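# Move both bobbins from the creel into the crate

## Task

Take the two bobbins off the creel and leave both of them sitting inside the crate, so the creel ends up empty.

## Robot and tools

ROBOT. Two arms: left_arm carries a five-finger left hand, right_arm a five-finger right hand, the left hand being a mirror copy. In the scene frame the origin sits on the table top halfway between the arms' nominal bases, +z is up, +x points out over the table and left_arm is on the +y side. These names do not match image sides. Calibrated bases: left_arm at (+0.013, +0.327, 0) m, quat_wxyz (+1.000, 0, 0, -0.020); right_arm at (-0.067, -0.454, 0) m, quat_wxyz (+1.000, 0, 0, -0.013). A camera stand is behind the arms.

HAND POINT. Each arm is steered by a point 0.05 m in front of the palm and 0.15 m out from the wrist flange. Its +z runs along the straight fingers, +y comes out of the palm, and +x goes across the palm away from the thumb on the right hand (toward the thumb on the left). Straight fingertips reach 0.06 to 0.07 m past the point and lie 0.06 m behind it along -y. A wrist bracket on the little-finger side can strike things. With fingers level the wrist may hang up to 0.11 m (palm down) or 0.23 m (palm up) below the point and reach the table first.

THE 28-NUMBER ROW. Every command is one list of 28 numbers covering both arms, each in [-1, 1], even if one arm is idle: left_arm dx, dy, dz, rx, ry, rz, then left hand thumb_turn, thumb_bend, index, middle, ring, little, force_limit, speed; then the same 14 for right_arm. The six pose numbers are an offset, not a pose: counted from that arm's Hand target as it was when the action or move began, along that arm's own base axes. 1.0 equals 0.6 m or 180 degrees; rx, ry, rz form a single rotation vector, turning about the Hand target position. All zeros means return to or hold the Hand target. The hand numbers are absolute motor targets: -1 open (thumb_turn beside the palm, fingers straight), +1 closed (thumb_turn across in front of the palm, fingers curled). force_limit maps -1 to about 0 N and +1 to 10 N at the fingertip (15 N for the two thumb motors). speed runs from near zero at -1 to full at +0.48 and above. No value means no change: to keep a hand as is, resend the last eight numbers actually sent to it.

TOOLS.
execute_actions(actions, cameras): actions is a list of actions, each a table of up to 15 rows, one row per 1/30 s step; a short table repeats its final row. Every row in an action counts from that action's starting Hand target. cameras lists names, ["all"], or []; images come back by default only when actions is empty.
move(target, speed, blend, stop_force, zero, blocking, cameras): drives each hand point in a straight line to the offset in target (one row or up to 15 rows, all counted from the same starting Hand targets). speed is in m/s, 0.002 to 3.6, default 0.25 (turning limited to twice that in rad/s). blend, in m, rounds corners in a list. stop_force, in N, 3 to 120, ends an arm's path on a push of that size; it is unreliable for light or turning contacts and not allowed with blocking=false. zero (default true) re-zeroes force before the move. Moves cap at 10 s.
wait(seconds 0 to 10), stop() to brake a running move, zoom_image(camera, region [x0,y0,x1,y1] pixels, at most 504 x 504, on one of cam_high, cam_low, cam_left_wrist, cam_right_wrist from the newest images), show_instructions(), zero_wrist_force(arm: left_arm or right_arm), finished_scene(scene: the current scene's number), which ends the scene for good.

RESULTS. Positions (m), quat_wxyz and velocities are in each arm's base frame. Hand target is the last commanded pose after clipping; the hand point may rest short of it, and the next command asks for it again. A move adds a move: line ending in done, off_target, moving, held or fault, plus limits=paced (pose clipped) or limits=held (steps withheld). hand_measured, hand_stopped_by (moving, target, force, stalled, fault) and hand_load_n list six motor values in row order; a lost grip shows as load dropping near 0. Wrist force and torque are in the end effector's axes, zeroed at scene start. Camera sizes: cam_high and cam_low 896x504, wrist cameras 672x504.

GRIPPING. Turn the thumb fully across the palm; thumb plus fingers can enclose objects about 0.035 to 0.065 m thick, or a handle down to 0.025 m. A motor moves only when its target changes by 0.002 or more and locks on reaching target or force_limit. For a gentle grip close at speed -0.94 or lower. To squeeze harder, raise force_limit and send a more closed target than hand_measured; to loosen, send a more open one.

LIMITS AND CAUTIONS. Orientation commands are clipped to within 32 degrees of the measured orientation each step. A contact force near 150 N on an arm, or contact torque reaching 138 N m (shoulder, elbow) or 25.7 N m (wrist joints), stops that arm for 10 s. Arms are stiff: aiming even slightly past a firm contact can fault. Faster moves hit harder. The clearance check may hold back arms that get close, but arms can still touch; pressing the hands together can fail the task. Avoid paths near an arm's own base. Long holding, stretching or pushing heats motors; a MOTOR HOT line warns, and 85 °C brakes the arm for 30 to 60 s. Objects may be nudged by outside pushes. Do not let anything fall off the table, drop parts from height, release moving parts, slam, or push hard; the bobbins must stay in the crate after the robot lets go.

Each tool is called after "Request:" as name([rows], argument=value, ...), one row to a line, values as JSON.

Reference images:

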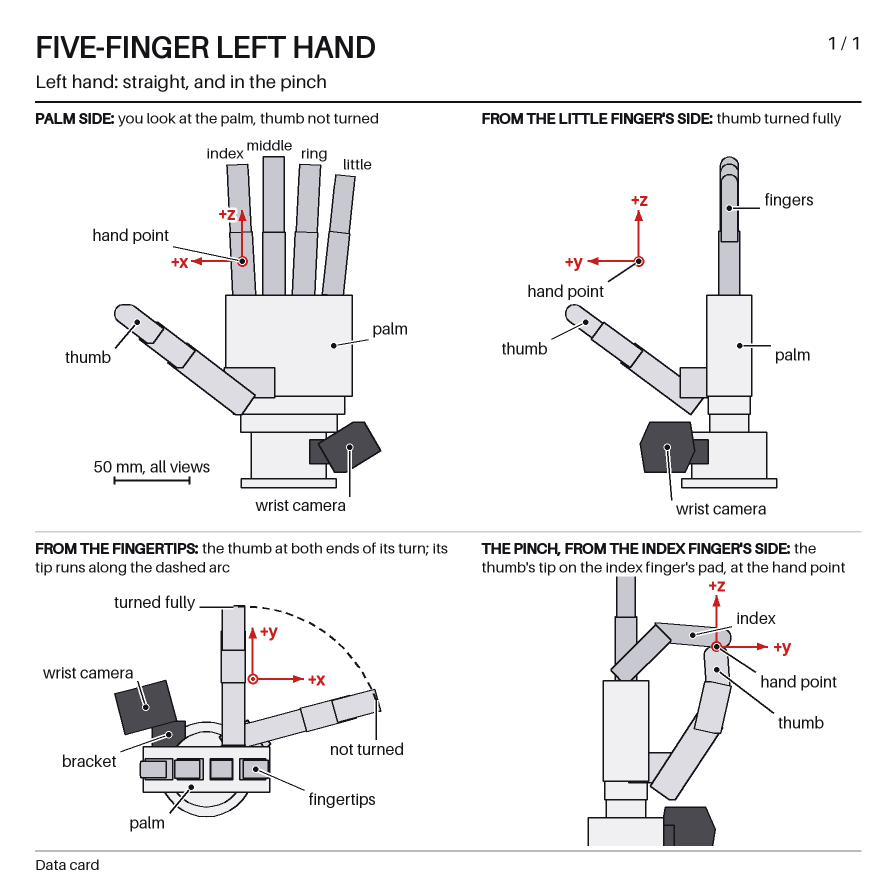

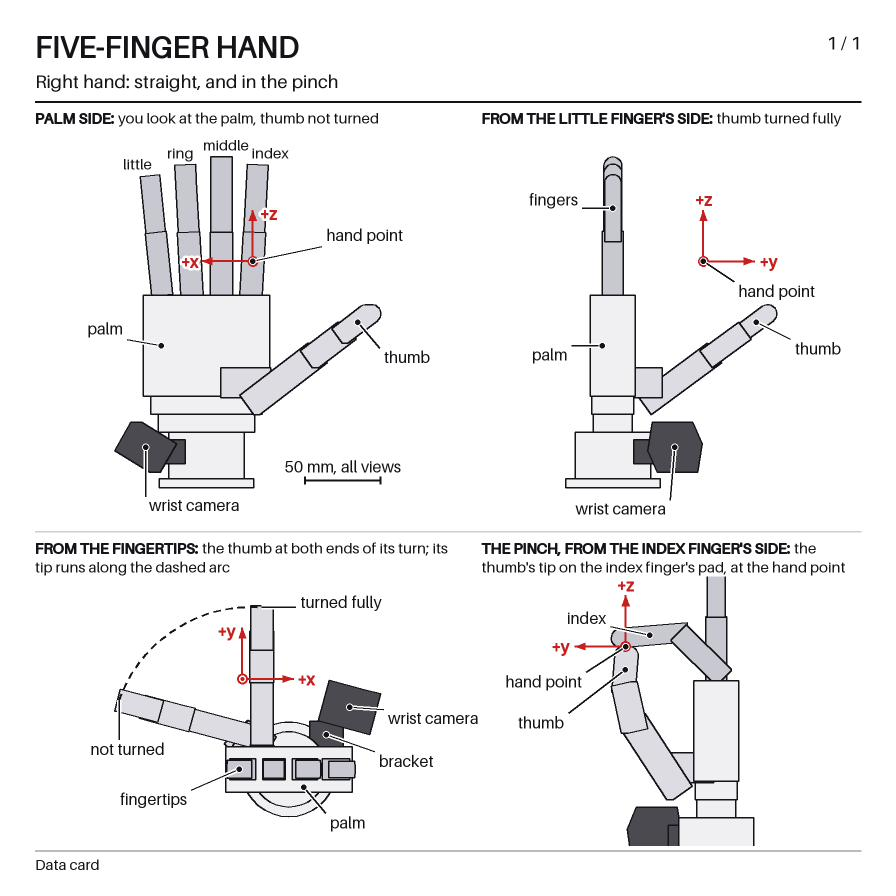

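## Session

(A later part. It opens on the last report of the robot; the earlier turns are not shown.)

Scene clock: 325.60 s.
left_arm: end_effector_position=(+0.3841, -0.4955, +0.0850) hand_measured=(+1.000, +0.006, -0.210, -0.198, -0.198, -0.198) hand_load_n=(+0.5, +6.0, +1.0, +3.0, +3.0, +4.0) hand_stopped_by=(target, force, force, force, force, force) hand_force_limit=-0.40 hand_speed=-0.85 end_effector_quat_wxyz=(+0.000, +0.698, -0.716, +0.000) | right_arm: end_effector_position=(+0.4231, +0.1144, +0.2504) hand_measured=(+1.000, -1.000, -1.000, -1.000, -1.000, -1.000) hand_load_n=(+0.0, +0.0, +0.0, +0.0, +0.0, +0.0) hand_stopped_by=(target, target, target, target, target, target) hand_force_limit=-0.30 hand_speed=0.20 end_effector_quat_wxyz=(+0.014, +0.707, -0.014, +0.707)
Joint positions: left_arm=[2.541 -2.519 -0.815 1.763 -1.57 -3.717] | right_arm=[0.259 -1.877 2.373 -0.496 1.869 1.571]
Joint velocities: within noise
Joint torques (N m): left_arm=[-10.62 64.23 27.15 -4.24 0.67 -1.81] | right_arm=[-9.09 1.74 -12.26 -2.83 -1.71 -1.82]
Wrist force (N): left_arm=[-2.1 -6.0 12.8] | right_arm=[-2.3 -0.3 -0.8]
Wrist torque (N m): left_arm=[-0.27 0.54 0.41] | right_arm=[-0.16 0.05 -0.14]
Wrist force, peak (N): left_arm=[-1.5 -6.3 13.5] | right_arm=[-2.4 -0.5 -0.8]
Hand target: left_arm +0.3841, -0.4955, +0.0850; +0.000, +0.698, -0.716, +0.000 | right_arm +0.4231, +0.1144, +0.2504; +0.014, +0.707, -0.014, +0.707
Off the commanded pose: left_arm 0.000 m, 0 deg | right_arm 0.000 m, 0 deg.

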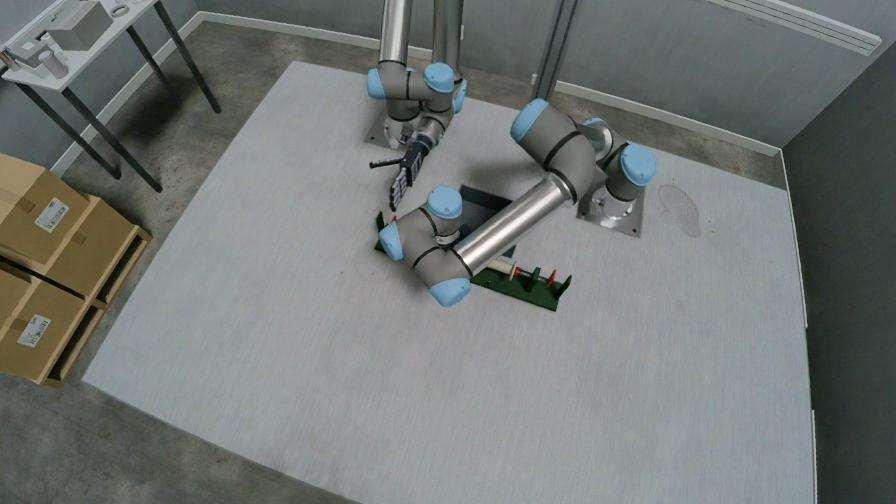

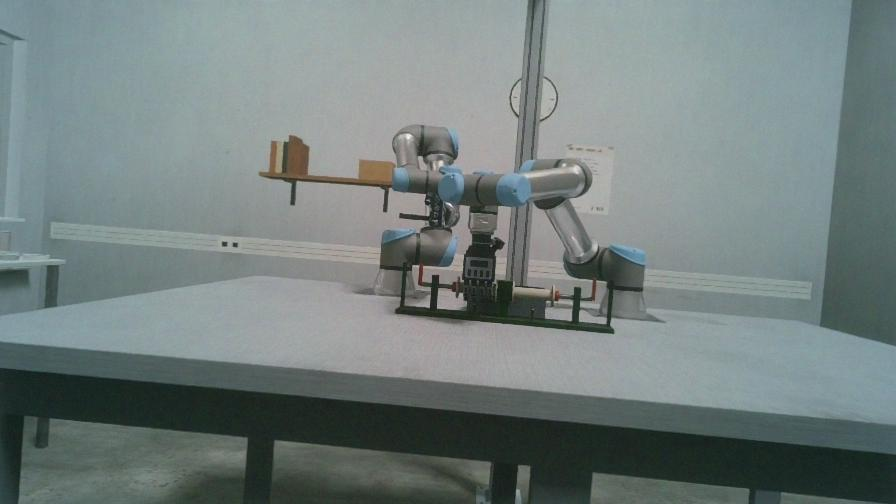

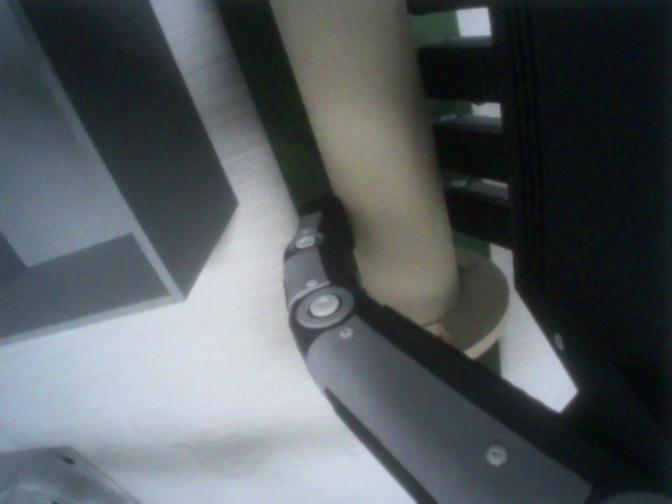

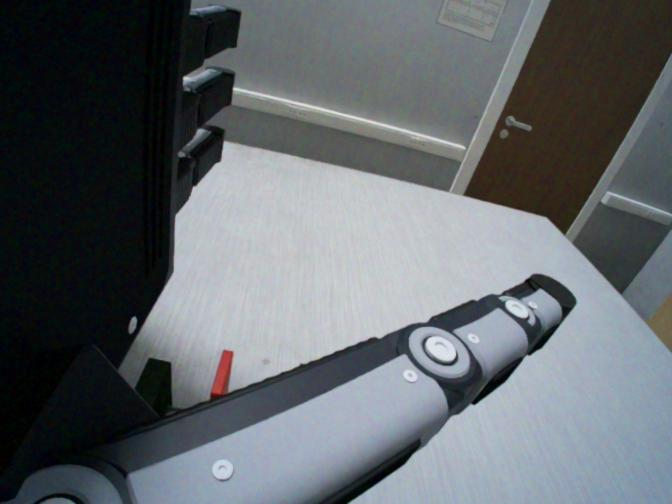

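Request:
move(target=[0,0,0,0,0,0,1,0.8,0.6,0.6,0.6,0.6,-0.4,-0.85,0,0,-0.15,0,0,0,1,-1,-1,-1,-1,-1,-0.3,0.2], speed=0.08, stop_force=5, cameras=["all"])

Request:
zoom_image(camera="cam_low", region=[390, 220, 470, 320])

Request:
zoom_image(camera="cam_high", region=[350, 130, 470, 250])

Scene clock: 355.27 s.
left_arm: end_effector_position=(+0.3841, -0.4955, +0.0850) hand_measured=(+1.000, +0.006, -0.210, -0.198, -0.198, -0.198) hand_load_n=(+0.5, +6.0, +1.0, +3.5, +3.0, +4.0) hand_stopped_by=(target, force, force, force, force, force) hand_force_limit=-0.40 hand_speed=-0.85 end_effector_quat_wxyz=(+0.000, +0.698, -0.716, +0.000) | right_arm: end_effector_position=(+0.4231, +0.1144, +0.1604) hand_measured=(+1.000, -1.000, -1.000, -1.000, -1.000, -1.000) hand_load_n=(+0.0, +0.0, +0.5, +0.0, +0.0, +0.0) hand_stopped_by=(target, target, target, target, target, target) hand_force_limit=-0.30 hand_speed=0.20 end_effector_quat_wxyz=(+0.014, +0.707, -0.014, +0.707)
Joint positions: left_arm=[2.541 -2.519 -0.815 1.763 -1.57 -3.717] | right_arm=[0.259 -1.671 2.52 -0.849 1.869 1.571]
Joint torques (N m): left_arm=[-10.04 63.98 26.89 -4.19 0.57 -1.64] | right_arm=[7.76 -2.62 -6.92 -3 1.75 -1.99]
Wrist force (N): left_arm=[-2.0 -6.2 12.4] | right_arm=[-1.7 -0.6 -0.7]
Wrist torque (N m): left_arm=[-0.29 0.51 0.42] | right_arm=[-0.22 0.01 -0.07]
Wrist force, peak (N): left_arm=[-1.9 -5.9 13.4] | right_arm=[-2.5 -0.7 -0.6]
Hand target: left_arm +0.3841, -0.4955, +0.0850; +0.000, +0.698, -0.716, +0.000 | right_arm +0.4231, +0.1144, +0.1604; +0.014, +0.707, -0.014, +0.707
Off the commanded pose: left_arm 0.000 m, 0 deg | right_arm 0.000 m, 0 deg.
move: done

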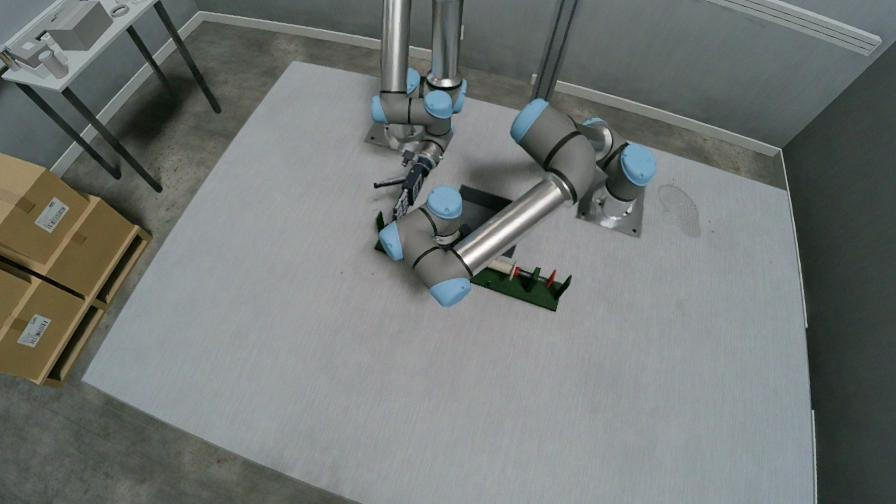

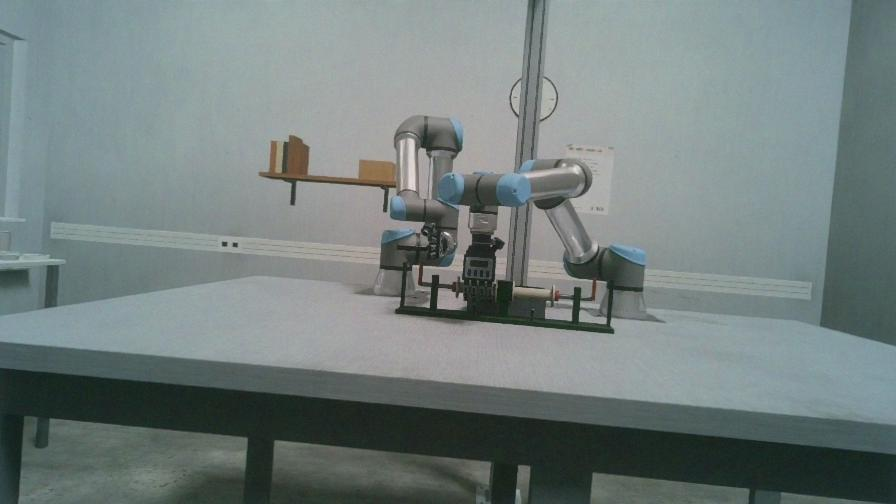

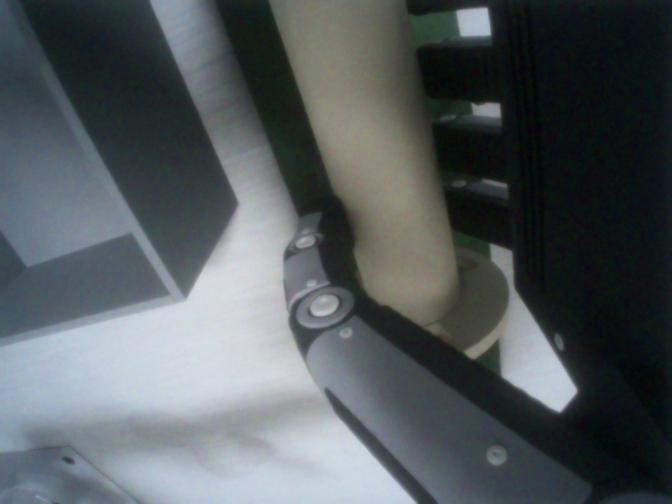

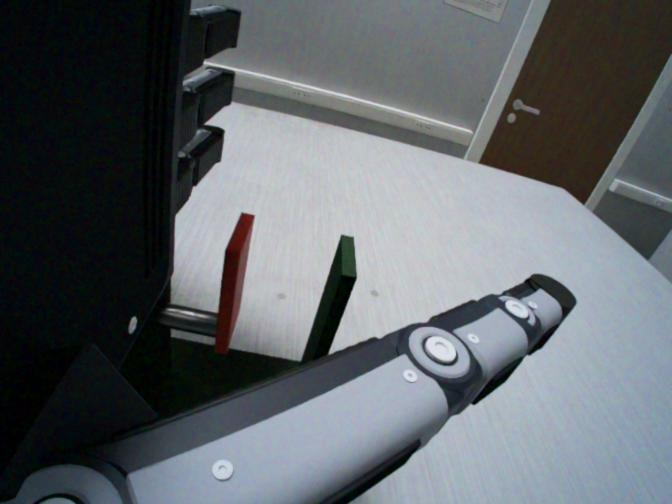

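Scaled by 5.040 from the camera's 896x504 image, which has a finer 1280x720 frame.

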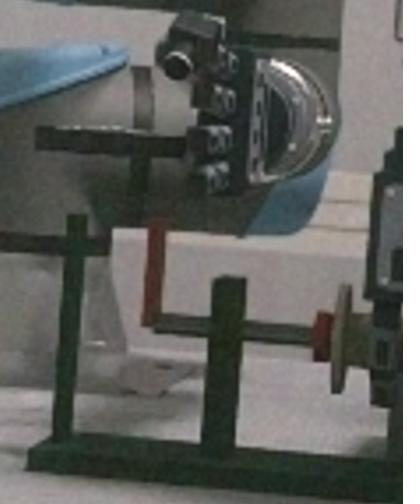

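Scaled by 4.200 from the camera's 896x504 image, which has a finer 1280x720 frame.

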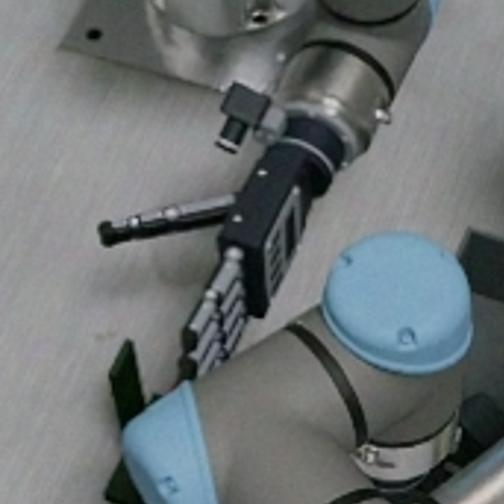

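Request:
move([
  [0,0,0,0,0,0,1,0.8,0.6,0.6,0.6,0.6,-0.4,-0.85,0,-0.0208,0,0,0,0,1,-1,-1,-1,-1,-1,-0.3,0.2],
  [0,0,0,0,0,0,1,0.8,0.6,0.6,0.6,0.6,-0.4,-0.85,0,-0.0208,-0.0667,0,0,0,1,-1,-1,-1,-1,-1,-0.3,0.2],
], speed=0.04, stop_force=4, cameras=["cam_low","cam_right_wrist"])

Request:
zoom_image(camera="cam_low", region=[390, 220, 470, 320])

Scene clock: 377.73 s.
left_arm: end_effector_position=(+0.3841, -0.4955, +0.0850) hand_measured=(+1.000, +0.006, -0.210, -0.198, -0.198, -0.198) hand_load_n=(+0.5, +6.0, +1.0, +3.5, +3.0, +4.0) hand_stopped_by=(target, force, force, force, force, force) hand_force_limit=-0.40 hand_speed=-0.85 end_effector_quat_wxyz=(+0.000, +0.698, -0.716, +0.000) | right_arm: end_effector_position=(+0.4231, +0.1019, +0.1204) hand_measured=(+1.000, -1.000, -1.000, -1.000, -1.000, -1.000) hand_load_n=(+0.5, +0.0, +0.0, +0.0, +0.0, +0.0) hand_stopped_by=(target, target, target, target, target, target) hand_force_limit=-0.30 hand_speed=0.20 end_effector_quat_wxyz=(+0.014, +0.707, -0.014, +0.707)
Joint positions: left_arm=[2.541 -2.519 -0.815 1.763 -1.57 -3.717] | right_arm=[0.201 -1.56 2.591 -1.031 1.811 1.571]
Joint torques (N m): left_arm=[-9.13 64.17 26.14 -4.31 0.64 -1.43] | right_arm=[4.22 -4.38 -3.53 -2.85 1.3 -2.05]
Wrist force (N): left_arm=[-2.0 -6.2 13.0] | right_arm=[-1.7 -0.2 -0.1]
Wrist torque (N m): left_arm=[-0.31 0.53 0.42] | right_arm=[-0.21 -0.01 -0.05]
Wrist force, peak (N): left_arm=[-1.9 -6.1 13.4] | right_arm=[-2.0 -0.6 -0.9]
Hand target: left_arm +0.3841, -0.4955, +0.0850; +0.000, +0.698, -0.716, +0.000 | right_arm +0.4231, +0.1019, +0.1204; +0.014, +0.707, -0.014, +0.707
Off the commanded pose: left_arm 0.000 m, 0 deg | right_arm 0.000 m, 0 deg.
move: done
Images, in order (width x height): cam_low 896x504, cam_right_wrist 672x504.

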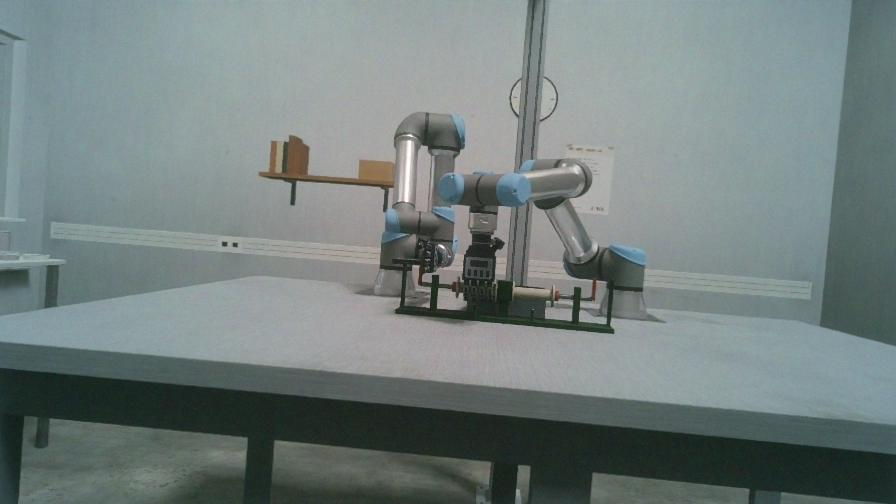

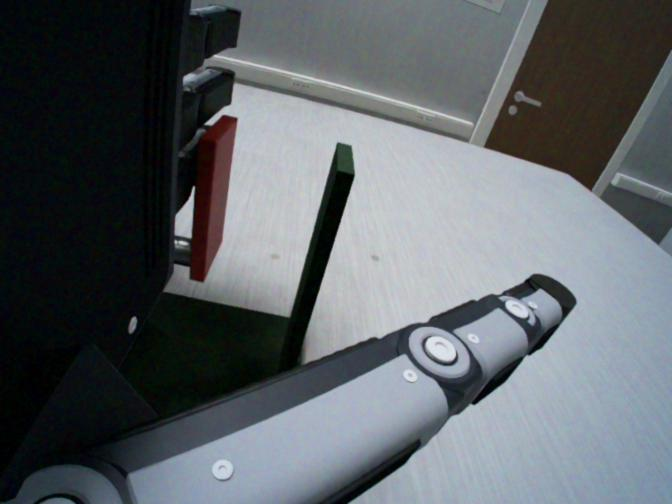

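Scaled by 5.040 from the camera's 896x504 image, which has a finer 1280x720 frame.

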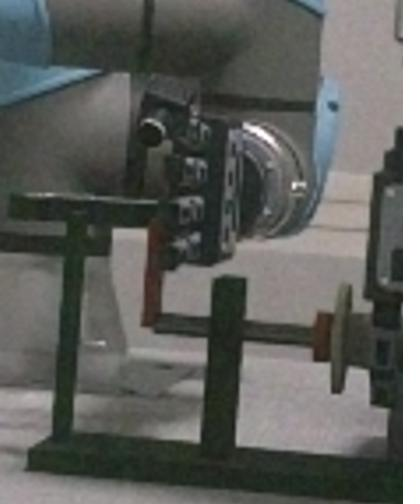

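Request:
move(target=[0,0,0,0,0,0,1,0.8,0.6,0.6,0.6,0.6,-0.4,-0.85,0,0,-0.0333,0,0,0,1,-1,-1,-1,-1,-1,-0.3,0.2], speed=0.03, stop_force=4, cameras=["cam_low","cam_right_wrist"])

Request:
zoom_image(camera="cam_low", region=[390, 220, 470, 320])

Scene clock: 391.60 s.
left_arm: end_effector_position=(+0.3841, -0.4955, +0.0850) hand_measured=(+1.000, +0.006, -0.210, -0.198, -0.198, -0.198) hand_load_n=(+0.5, +6.0, +1.0, +3.0, +3.5, +3.5) hand_stopped_by=(target, force, force, force, force, force) hand_force_limit=-0.40 hand_speed=-0.85 end_effector_quat_wxyz=(+0.000, +0.698, -0.716, +0.000) | right_arm: end_effector_position=(+0.4231, +0.1019, +0.1004) hand_measured=(+1.000, -1.000, -1.000, -1.000, -1.000, -1.000) hand_load_n=(+0.0, +0.0, +0.0, +0.0, +0.0, +0.0) hand_stopped_by=(target, target, target, target, target, target) hand_force_limit=-0.30 hand_speed=0.20 end_effector_quat_wxyz=(+0.014, +0.707, -0.014, +0.707)
Joint positions: left_arm=[2.541 -2.519 -0.815 1.763 -1.57 -3.717] | right_arm=[0.201 -1.479 2.609 -1.13 1.811 1.571]
Joint torques (N m): left_arm=[-9.3 64.26 26.66 -4.15 0.42 -1.32] | right_arm=[3.88 -6.3 -0.82 -2.84 1.21 -1.97]
Wrist force (N): left_arm=[-2.2 -6.3 12.6] | right_arm=[-1.9 -0.6 -0.1]
Wrist torque (N m): left_arm=[-0.30 0.53 0.42] | right_arm=[-0.29 0.00 -0.11]
Wrist force, peak (N): left_arm=[-1.9 -6.2 13.4] | right_arm=[-2.3 -0.2 -0.1]
Hand target: left_arm +0.3841, -0.4955, +0.0850; +0.000, +0.698, -0.716, +0.000 | right_arm +0.4231, +0.1019, +0.1004; +0.014, +0.707, -0.014, +0.707
Off the commanded pose: left_arm 0.000 m, 0 deg | right_arm 0.000 m, 0 deg.
move: done
Images, in order (width x height): cam_low 896x504, cam_right_wrist 672x504.

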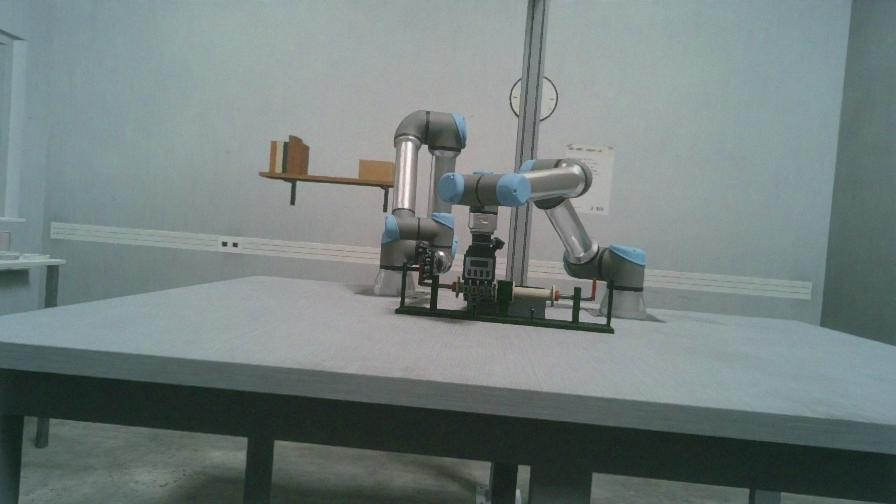

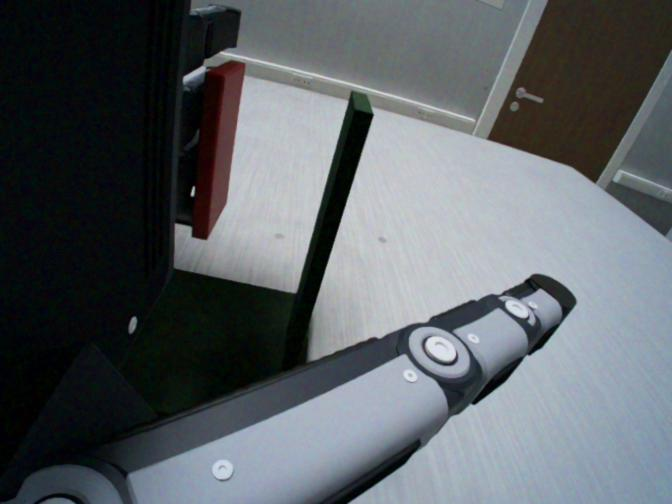

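Scaled by 5.040 from the camera's 896x504 image, which has a finer 1280x720 frame.

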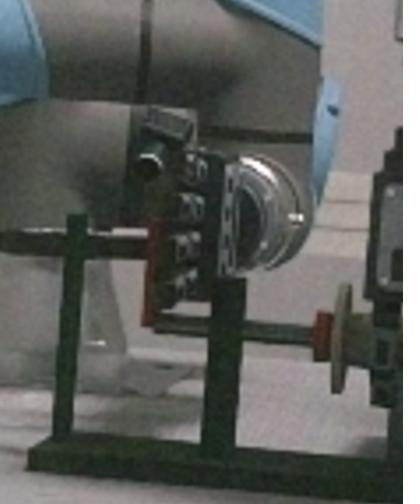

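Request:
move(target=[0,0,0,0,0,0,1,0.8,0.6,0.6,0.6,0.6,-0.4,-0.85,-0.0027,-0.0683,0,0,0,0,1,-1,-1,-1,-1,-1,-0.3,0.2], speed=0.02, stop_force=26, cameras=["cam_low","cam_left_wrist","cam_right_wrist"])

Request:
zoom_image(camera="cam_low", region=[390, 220, 510, 320])

Scene clock: 402.83 s.
left_arm: end_effector_position=(+0.3841, -0.4955, +0.0850) hand_measured=(+1.000, +0.006, -0.210, -0.198, -0.198, -0.198) hand_load_n=(+0.5, +5.5, +0.5, +2.5, +3.0, +4.0) hand_stopped_by=(target, force, force, force, force, force) hand_force_limit=-0.40 hand_speed=-0.85 end_effector_quat_wxyz=(+0.000, +0.698, -0.716, +0.000) | right_arm: end_effector_position=(+0.4216, +0.0641, +0.1004) hand_measured=(+1.000, -1.000, -1.000, -1.000, -1.000, -1.000) hand_load_n=(+0.0, +0.0, +0.5, +0.5, +0.0, +0.0) hand_stopped_by=(target, target, target, target, target, target) hand_force_limit=-0.30 hand_speed=0.20 end_effector_quat_wxyz=(+0.014, +0.707, -0.014, +0.707)
Joint positions: left_arm=[2.541 -2.519 -0.815 1.763 -1.57 -3.717] | right_arm=[0.005 -1.545 2.685 -1.14 1.615 1.571]
Joint torques (N m): left_arm=[-8.37 63.83 25.62 -4.16 0.44 -1.28] | right_arm=[-0.41 -5.58 -23.78 -0.83 7.34 -2.06]
Wrist force (N): left_arm=[-1.1 -6.3 9.1] | right_arm=[-7.4 -25.6 4.4]
Wrist torque (N m): left_arm=[-0.29 0.54 0.44] | right_arm=[-0.65 -0.12 -0.82]
Wrist force, peak (N): left_arm=[-2.1 -6.1 13.6] | right_arm=[-10.0 -39.2 5.0]
Hand target: left_arm +0.3841, -0.4955, +0.0850; +0.000, +0.698, -0.716, +0.000 | right_arm +0.4216, +0.0641, +0.1004; +0.014, +0.707, -0.014, +0.707 (not the last commanded pose)
Off the commanded pose: left_arm 0.000 m, 0 deg | right_arm 0.003 m, 0 deg.
move: contact (right_arm)
Images, in order (width x height): cam_low 896x504, cam_left_wrist 672x504, cam_right_wrist 672x504.

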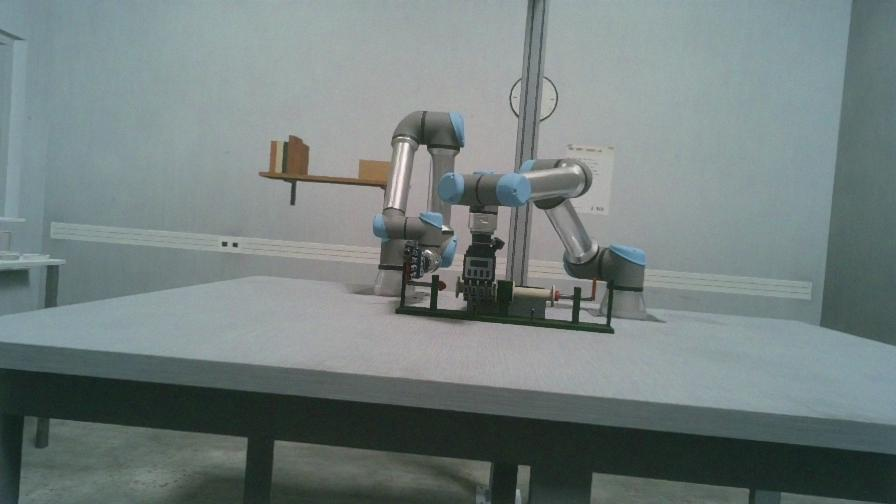

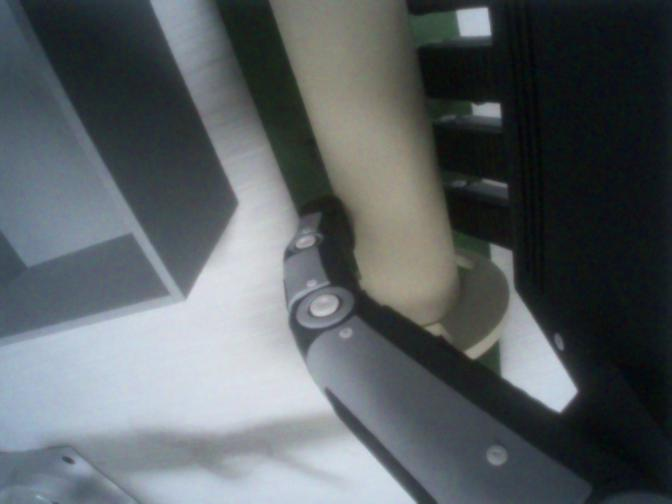

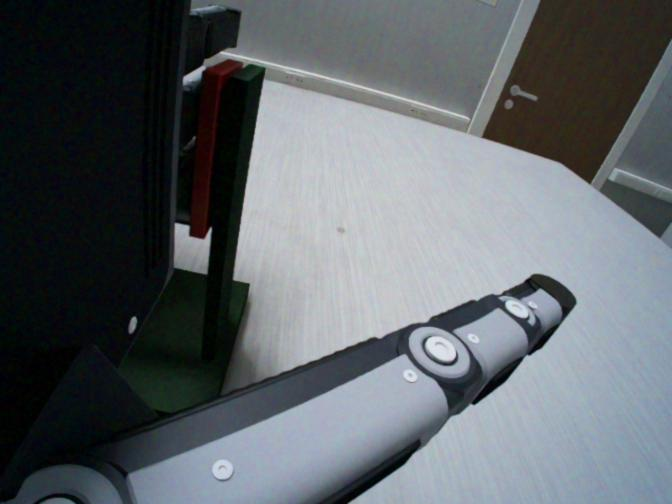

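Scaled by 4.200 from the camera's 896x504 image, which has a finer 1280x720 frame.

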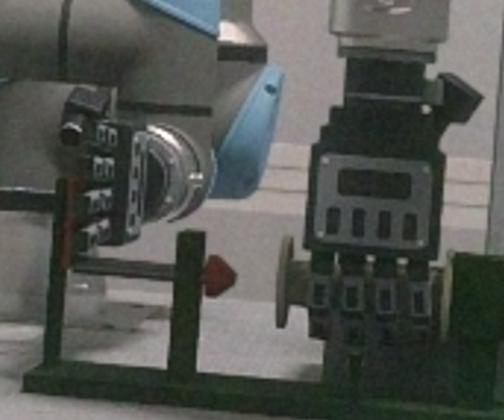

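Request:
move(target=[-0.0008,-0.035,0,0,0,0,1,0.8,0.6,0.6,0.6,0.6,-0.4,-0.85,0,0,0,0,0,0,1,-1,-1,-1,-1,-1,-0.3,0.2], speed=0.03, stop_force=8)

Request:
move(target=[0,0,0,0,0,0,1,0.7,0.5,0.5,0.5,0.5,-0.35,-0.9,0,0,0,0,0,0,1,-1,-1,-1,-1,-1,-0.3,0.2], cameras=["cam_low","cam_left_wrist"])

Request:
zoom_image(camera="cam_low", region=[390, 220, 510, 320])

Scene clock: 431.70 s.
left_arm: end_effector_position=(+0.3836, -0.5165, +0.0850) hand_measured=(+1.000, +0.006, -0.210, -0.198, -0.198, -0.198) hand_load_n=(+1.5, +6.0, +1.0, +2.0, +0.5, +0.5) hand_stopped_by=(target, force, force, force, force, force) hand_force_limit=-0.40 hand_speed=-0.85 end_effector_quat_wxyz=(+0.000, +0.698, -0.716, +0.000) | right_arm: end_effector_position=(+0.4216, +0.0641, +0.1004) hand_measured=(+1.000, -1.000, -1.000, -1.000, -1.000, -1.000) hand_load_n=(+0.5, +0.0, +0.0, +0.5, +0.0, +0.0) hand_stopped_by=(target, target, target, target, target, target) hand_force_limit=-0.30 hand_speed=0.20 end_effector_quat_wxyz=(+0.014, +0.707, -0.014, +0.707)
Joint positions: left_arm=[2.514 -2.571 -0.717 1.716 -1.57 -3.744] | right_arm=[0.005 -1.545 2.685 -1.14 1.615 1.571]
Joint torques (N m): left_arm=[-11.8 46.32 26.62 -4.53 -1.19 -2.02] | right_arm=[-3.21 -6.24 -20.78 -0.81 6.59 0.02]
Wrist force (N): left_arm=[-1.1 -0.3 1.2] | right_arm=[-8.5 -24.7 4.4]
Wrist torque (N m): left_arm=[0.07 0.14 0.01] | right_arm=[-0.61 -0.14 -0.80]
Wrist force, peak (N): left_arm=[-0.8 -5.8 10.7] | right_arm=[-7.6 -25.9 4.6]
Hand target: left_arm +0.3836, -0.5165, +0.0850; +0.000, +0.698, -0.716, +0.000 | right_arm +0.4216, +0.0641, +0.1004; +0.014, +0.707, -0.014, +0.707
Off the commanded pose: left_arm 0.000 m, 0 deg | right_arm 0.000 m, 0 deg.
move: done

Scene clock: 432.23 s.
left_arm: end_effector_position=(+0.3836, -0.5165, +0.0850) hand_measured=(+1.000, +0.004, -0.174, -0.172, -0.144, -0.126) hand_load_n=(+4.0, +16.0, +6.0, +0.0, +1.0, +3.5) hand_stopped_by=(target, force, force, force, force, force) hand_force_limit=-0.35 hand_speed=-0.90 end_effector_quat_wxyz=(+0.000, +0.698, -0.716, +0.000) | right_arm: end_effector_position=(+0.4216, +0.0641, +0.1004) hand_measured=(+1.000, -1.000, -1.000, -1.000, -1.000, -1.000) hand_load_n=(+0.0, +0.0, +0.5, +0.5, +0.5, +0.0) hand_stopped_by=(target, target, target, target, target, target) hand_force_limit=-0.30 hand_speed=0.20 end_effector_quat_wxyz=(+0.014, +0.707, -0.014, +0.707)
Joint positions: left_arm=[2.514 -2.571 -0.717 1.716 -1.57 -3.744] | right_arm=[0.005 -1.545 2.685 -1.14 1.615 1.571]
Joint torques (N m): left_arm=[-11.16 45.75 25.47 -3.76 -0.67 -1.89] | right_arm=[-2.31 -5.75 -20.8 -0.73 6.33 -0.06]
Wrist force (N): left_arm=[-0.5 0.0 0.7] | right_arm=[-7.6 -25.5 4.5]
Wrist torque (N m): left_arm=[0.15 0.02 0.04] | right_arm=[-0.65 -0.11 -0.83]
Wrist force, peak (N): left_arm=[-0.7 0.2 1.2] | right_arm=[-7.5 -25.6 4.7]
Hand target: left_arm +0.3836, -0.5165, +0.0850; +0.000, +0.698, -0.716, +0.000 | right_arm +0.4216, +0.0641, +0.1004; +0.014, +0.707, -0.014, +0.707
Off the commanded pose: left_arm 0.000 m, 0 deg | right_arm 0.000 m, 0 deg.
move: done
Images, in order (width x height): cam_low 896x504, cam_left_wrist 672x504.

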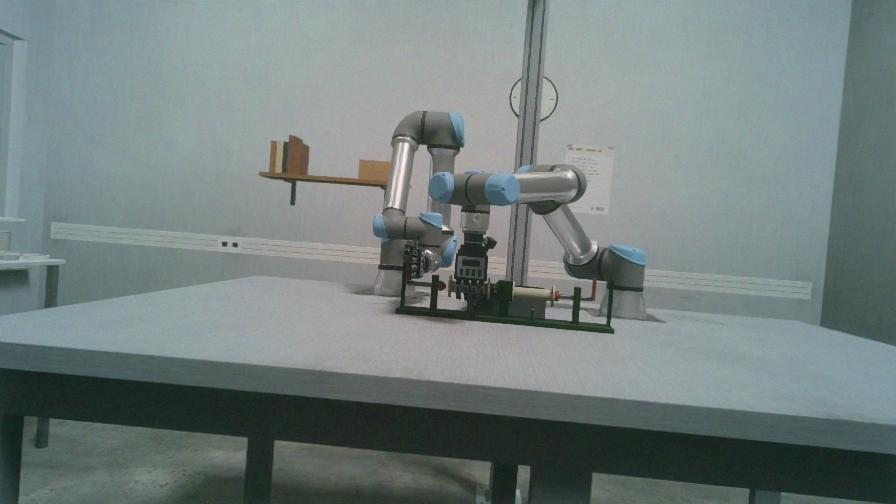

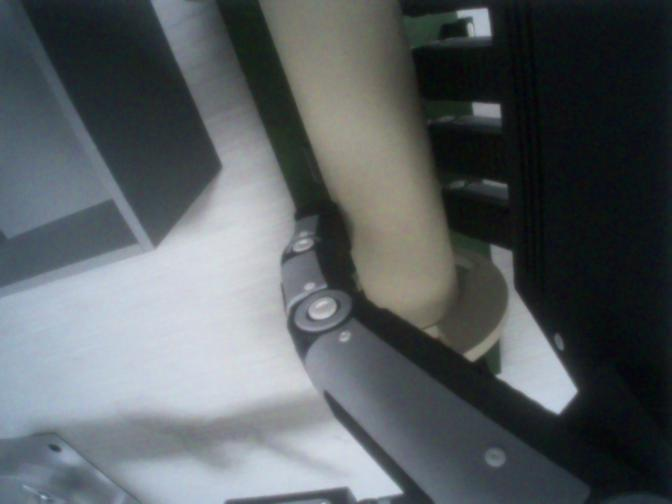

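Scaled by 4.200 from the camera's 896x504 image, which has a finer 1280x720 frame.

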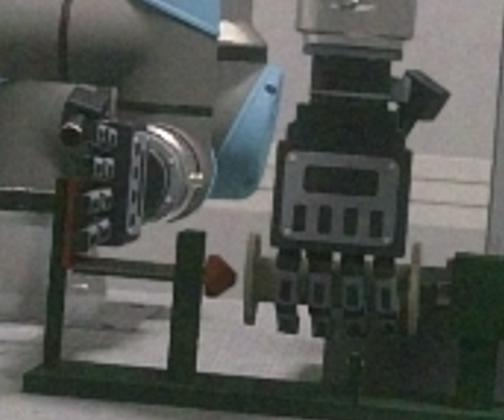

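Request:
move([
  [0,0,0.02,0,0,0,1,0.7,0.5,0.5,0.5,0.5,-0.35,-0.9,0,0,0,0,0,0,1,-1,-1,-1,-1,-1,-0.3,0.2],
  [0,0,0.2,0,0,0,1,0.7,0.5,0.5,0.5,0.5,-0.35,-0.9,0,0,0,0,0,0,1,-1,-1,-1,-1,-1,-0.3,0.2],
], speed=[0.015,0.06], stop_force=6, cameras=["all"])

Request:
zoom_image(camera="cam_high", region=[360, 150, 560, 290])

Scene clock: 448.43 s.
left_arm: end_effector_position=(+0.3836, -0.5165, +0.2050) hand_measured=(+1.000, +0.004, -0.174, -0.172, -0.144, -0.126) hand_load_n=(+4.0, +16.5, +6.0, +0.0, +1.0, +3.5) hand_stopped_by=(target, force, force, force, force, force) hand_force_limit=-0.35 hand_speed=-0.90 end_effector_quat_wxyz=(+0.000, +0.698, -0.716, +0.000) | right_arm: end_effector_position=(+0.4216, +0.0641, +0.1004) hand_measured=(+1.000, -1.000, -1.000, -1.000, -1.000, -1.000) hand_load_n=(+0.0, +0.0, +0.5, +0.5, +0.0, +0.0) hand_stopped_by=(target, target, target, target, target, target) hand_force_limit=-0.30 hand_speed=0.20 end_effector_quat_wxyz=(+0.014, +0.707, -0.014, +0.707)
Joint positions: left_arm=[2.514 -2.576 -0.399 1.404 -1.57 -3.744] | right_arm=[0.005 -1.545 2.685 -1.14 1.615 1.571]
Joint torques (N m): left_arm=[-11.41 46.57 26.36 -4.51 -1.24 1.74] | right_arm=[-3.02 -6.81 -20.49 -0.76 5.97 0.89]
Wrist force (N): left_arm=[-0.7 -0.1 0.9] | right_arm=[-7.4 -25.6 4.7]
Wrist torque (N m): left_arm=[0.11 0.07 0.04] | right_arm=[-0.66 -0.13 -0.81]
Wrist force, peak (N): left_arm=[-0.9 -0.4 1.3] | right_arm=[-8.0 -25.8 4.5]
Hand target: left_arm +0.3836, -0.5165, +0.2050; +0.000, +0.698, -0.716, +0.000 | right_arm +0.4216, +0.0641, +0.1004; +0.014, +0.707, -0.014, +0.707
Off the commanded pose: left_arm 0.000 m, 0 deg | right_arm 0.000 m, 0 deg.
move: done

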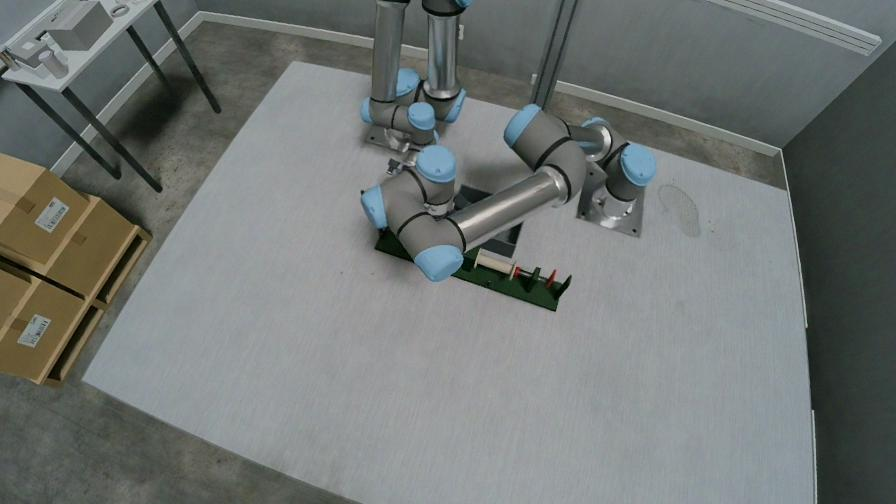

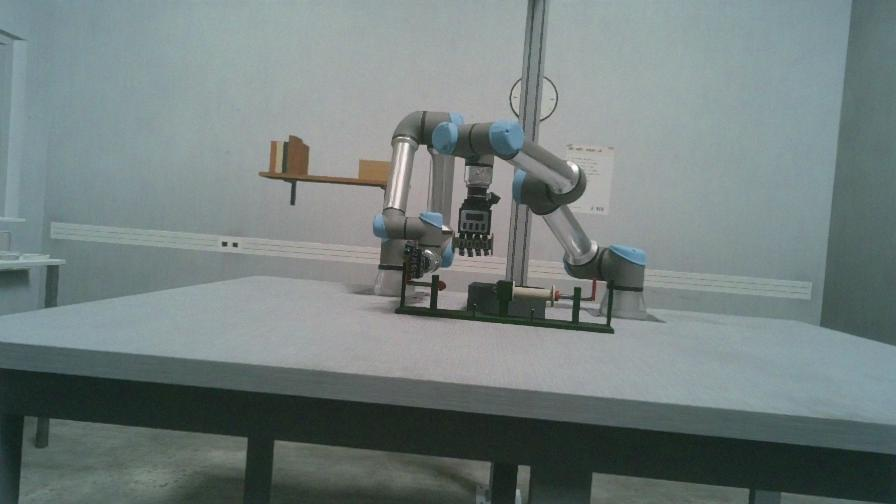

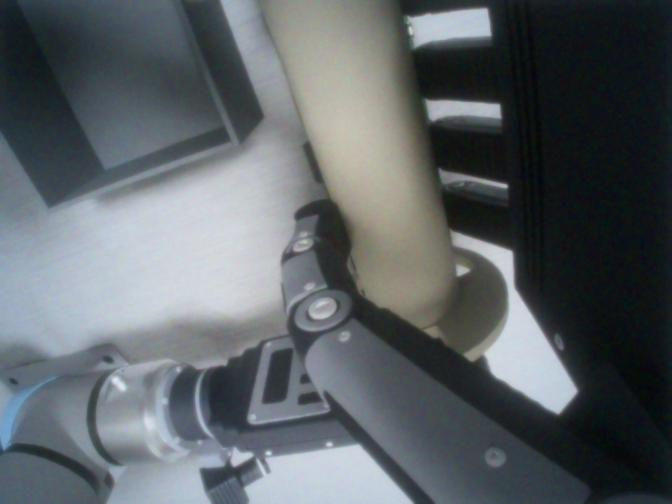

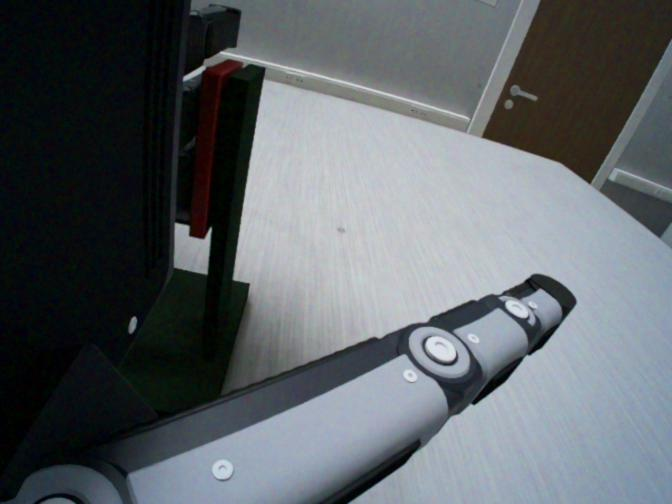

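Scaled by 2.520 from the camera's 896x504 image, which has a finer 1280x720 frame.

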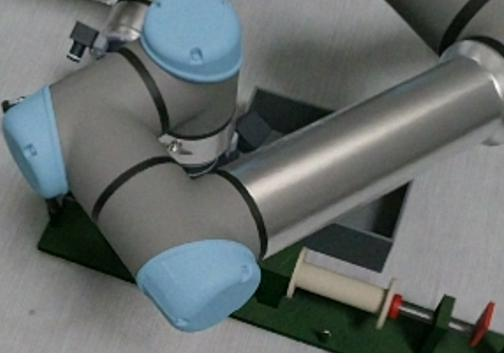

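Request:
move([
  [0,0,0.083,0,0,0,1,0.7,0.5,0.5,0.5,0.5,-0.35,-0.9,0.0025,0.063,0,0,0,0,1,-1,-1,-1,-1,-1,-0.3,0.2],
  [-0.1677,0.1175,0.075,0,-0.25,0,1,0.7,0.5,0.5,0.5,0.5,-0.35,-0.9,0.0025,0.063,0.2,0,0,0,1,-1,-1,-1,-1,-1,-0.3,0.2],
], speed=[0.03,0.15], cameras=["all"])

Request:
zoom_image(camera="cam_high", region=[400, 150, 560, 290])

Request:
zoom_image(camera="cam_low", region=[380, 200, 640, 340])

Scene clock: 503.07 s.
left_arm: end_effector_position=(+0.2830, -0.4461, +0.2500) hand_measured=(+1.000, +0.004, -0.174, -0.172, -0.144, -0.126) hand_load_n=(+4.0, +16.5, +6.0, +0.0, +1.0, +3.5) hand_stopped_by=(target, force, force, force, force, force) hand_force_limit=-0.35 hand_speed=-0.90 end_effector_quat_wxyz=(-0.274, +0.645, -0.661, +0.267) | right_arm: end_effector_position=(+0.4231, +0.1019, +0.2204) hand_measured=(+1.000, -1.000, -1.000, -1.000, -1.000, -1.000) hand_load_n=(+0.5, +0.0, +0.0, -0.5, +0.0, +0.0) hand_stopped_by=(target, target, target, target, target, target) hand_force_limit=-0.30 hand_speed=0.20 end_effector_quat_wxyz=(+0.014, +0.707, -0.014, +0.707)
Joint positions: left_arm=[2.221 -1.853 -1.414 2.24 -2.168 -3.867] | right_arm=[0.202 -1.854 2.448 -0.594 1.812 1.571]
Joint torques (N m): left_arm=[-11.69 42.75 8.15 0.83 -2.26 1.77] | right_arm=[-8.72 -17.28 -32.69 -0.07 -2.04 1.7]
Wrist force (N): left_arm=[-0.7 1.0 1.1] | right_arm=[-1.4 -0.8 -1.2]
Wrist torque (N m): left_arm=[0.02 0.14 0.11] | right_arm=[-0.22 -0.03 -0.10]
Wrist force, peak (N): left_arm=[-0.6 0.8 1.7] | right_arm=[-7.1 -26.1 4.5]
Hand target: left_arm +0.2830, -0.4460, +0.2500; -0.274, +0.645, -0.661, +0.267 | right_arm +0.4231, +0.1019, +0.2204; +0.014, +0.707, -0.014, +0.707
Off the commanded pose: left_arm 0.000 m, 0 deg | right_arm 0.000 m, 0 deg.
elbow stopped short (left arm): the move would have taken joint 3 (elbow) straighter than the controller allows.
move: done

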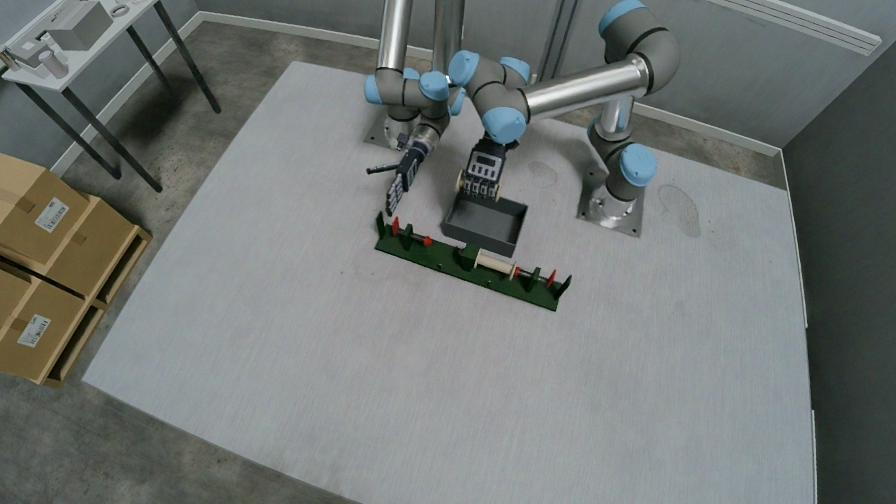

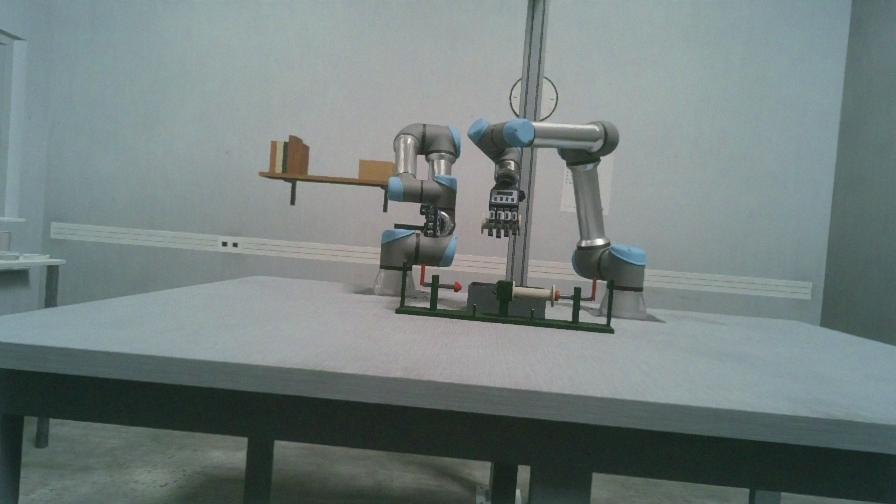

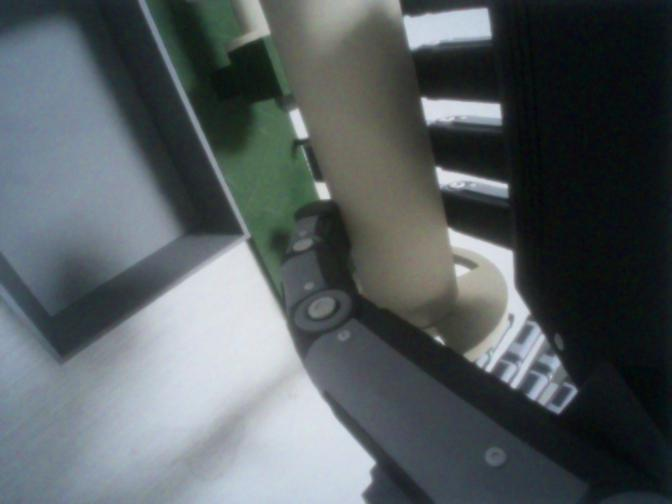

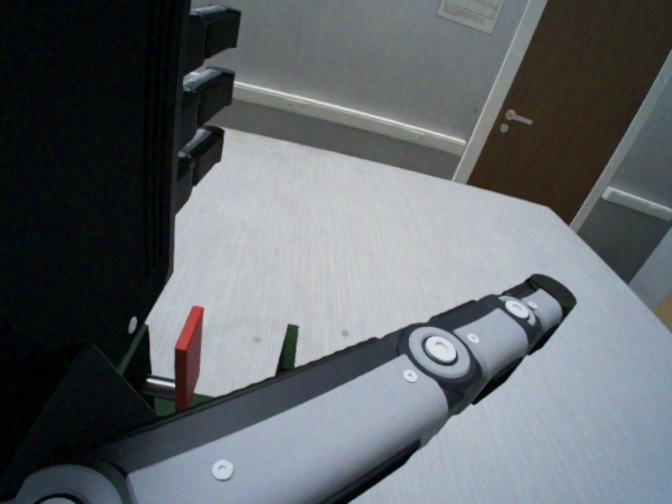

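Scaled by 3.150 from the camera's 896x504 image, which has a finer 1280x720 frame.

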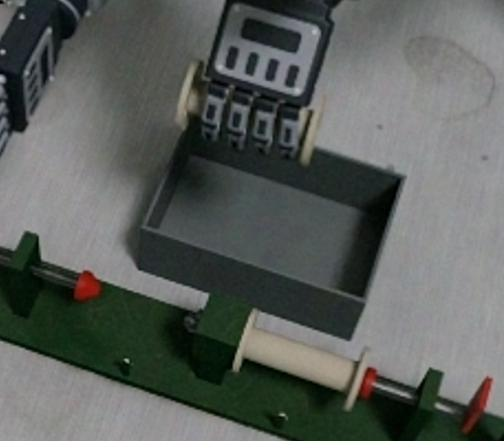

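Scaled by 1.938 from the camera's 896x504 image, which has a finer 1280x720 frame.

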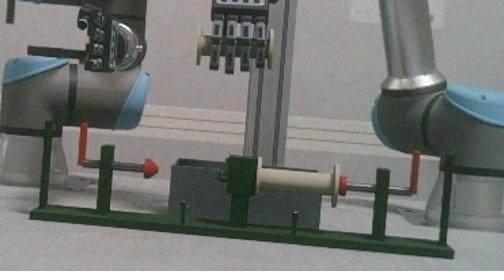

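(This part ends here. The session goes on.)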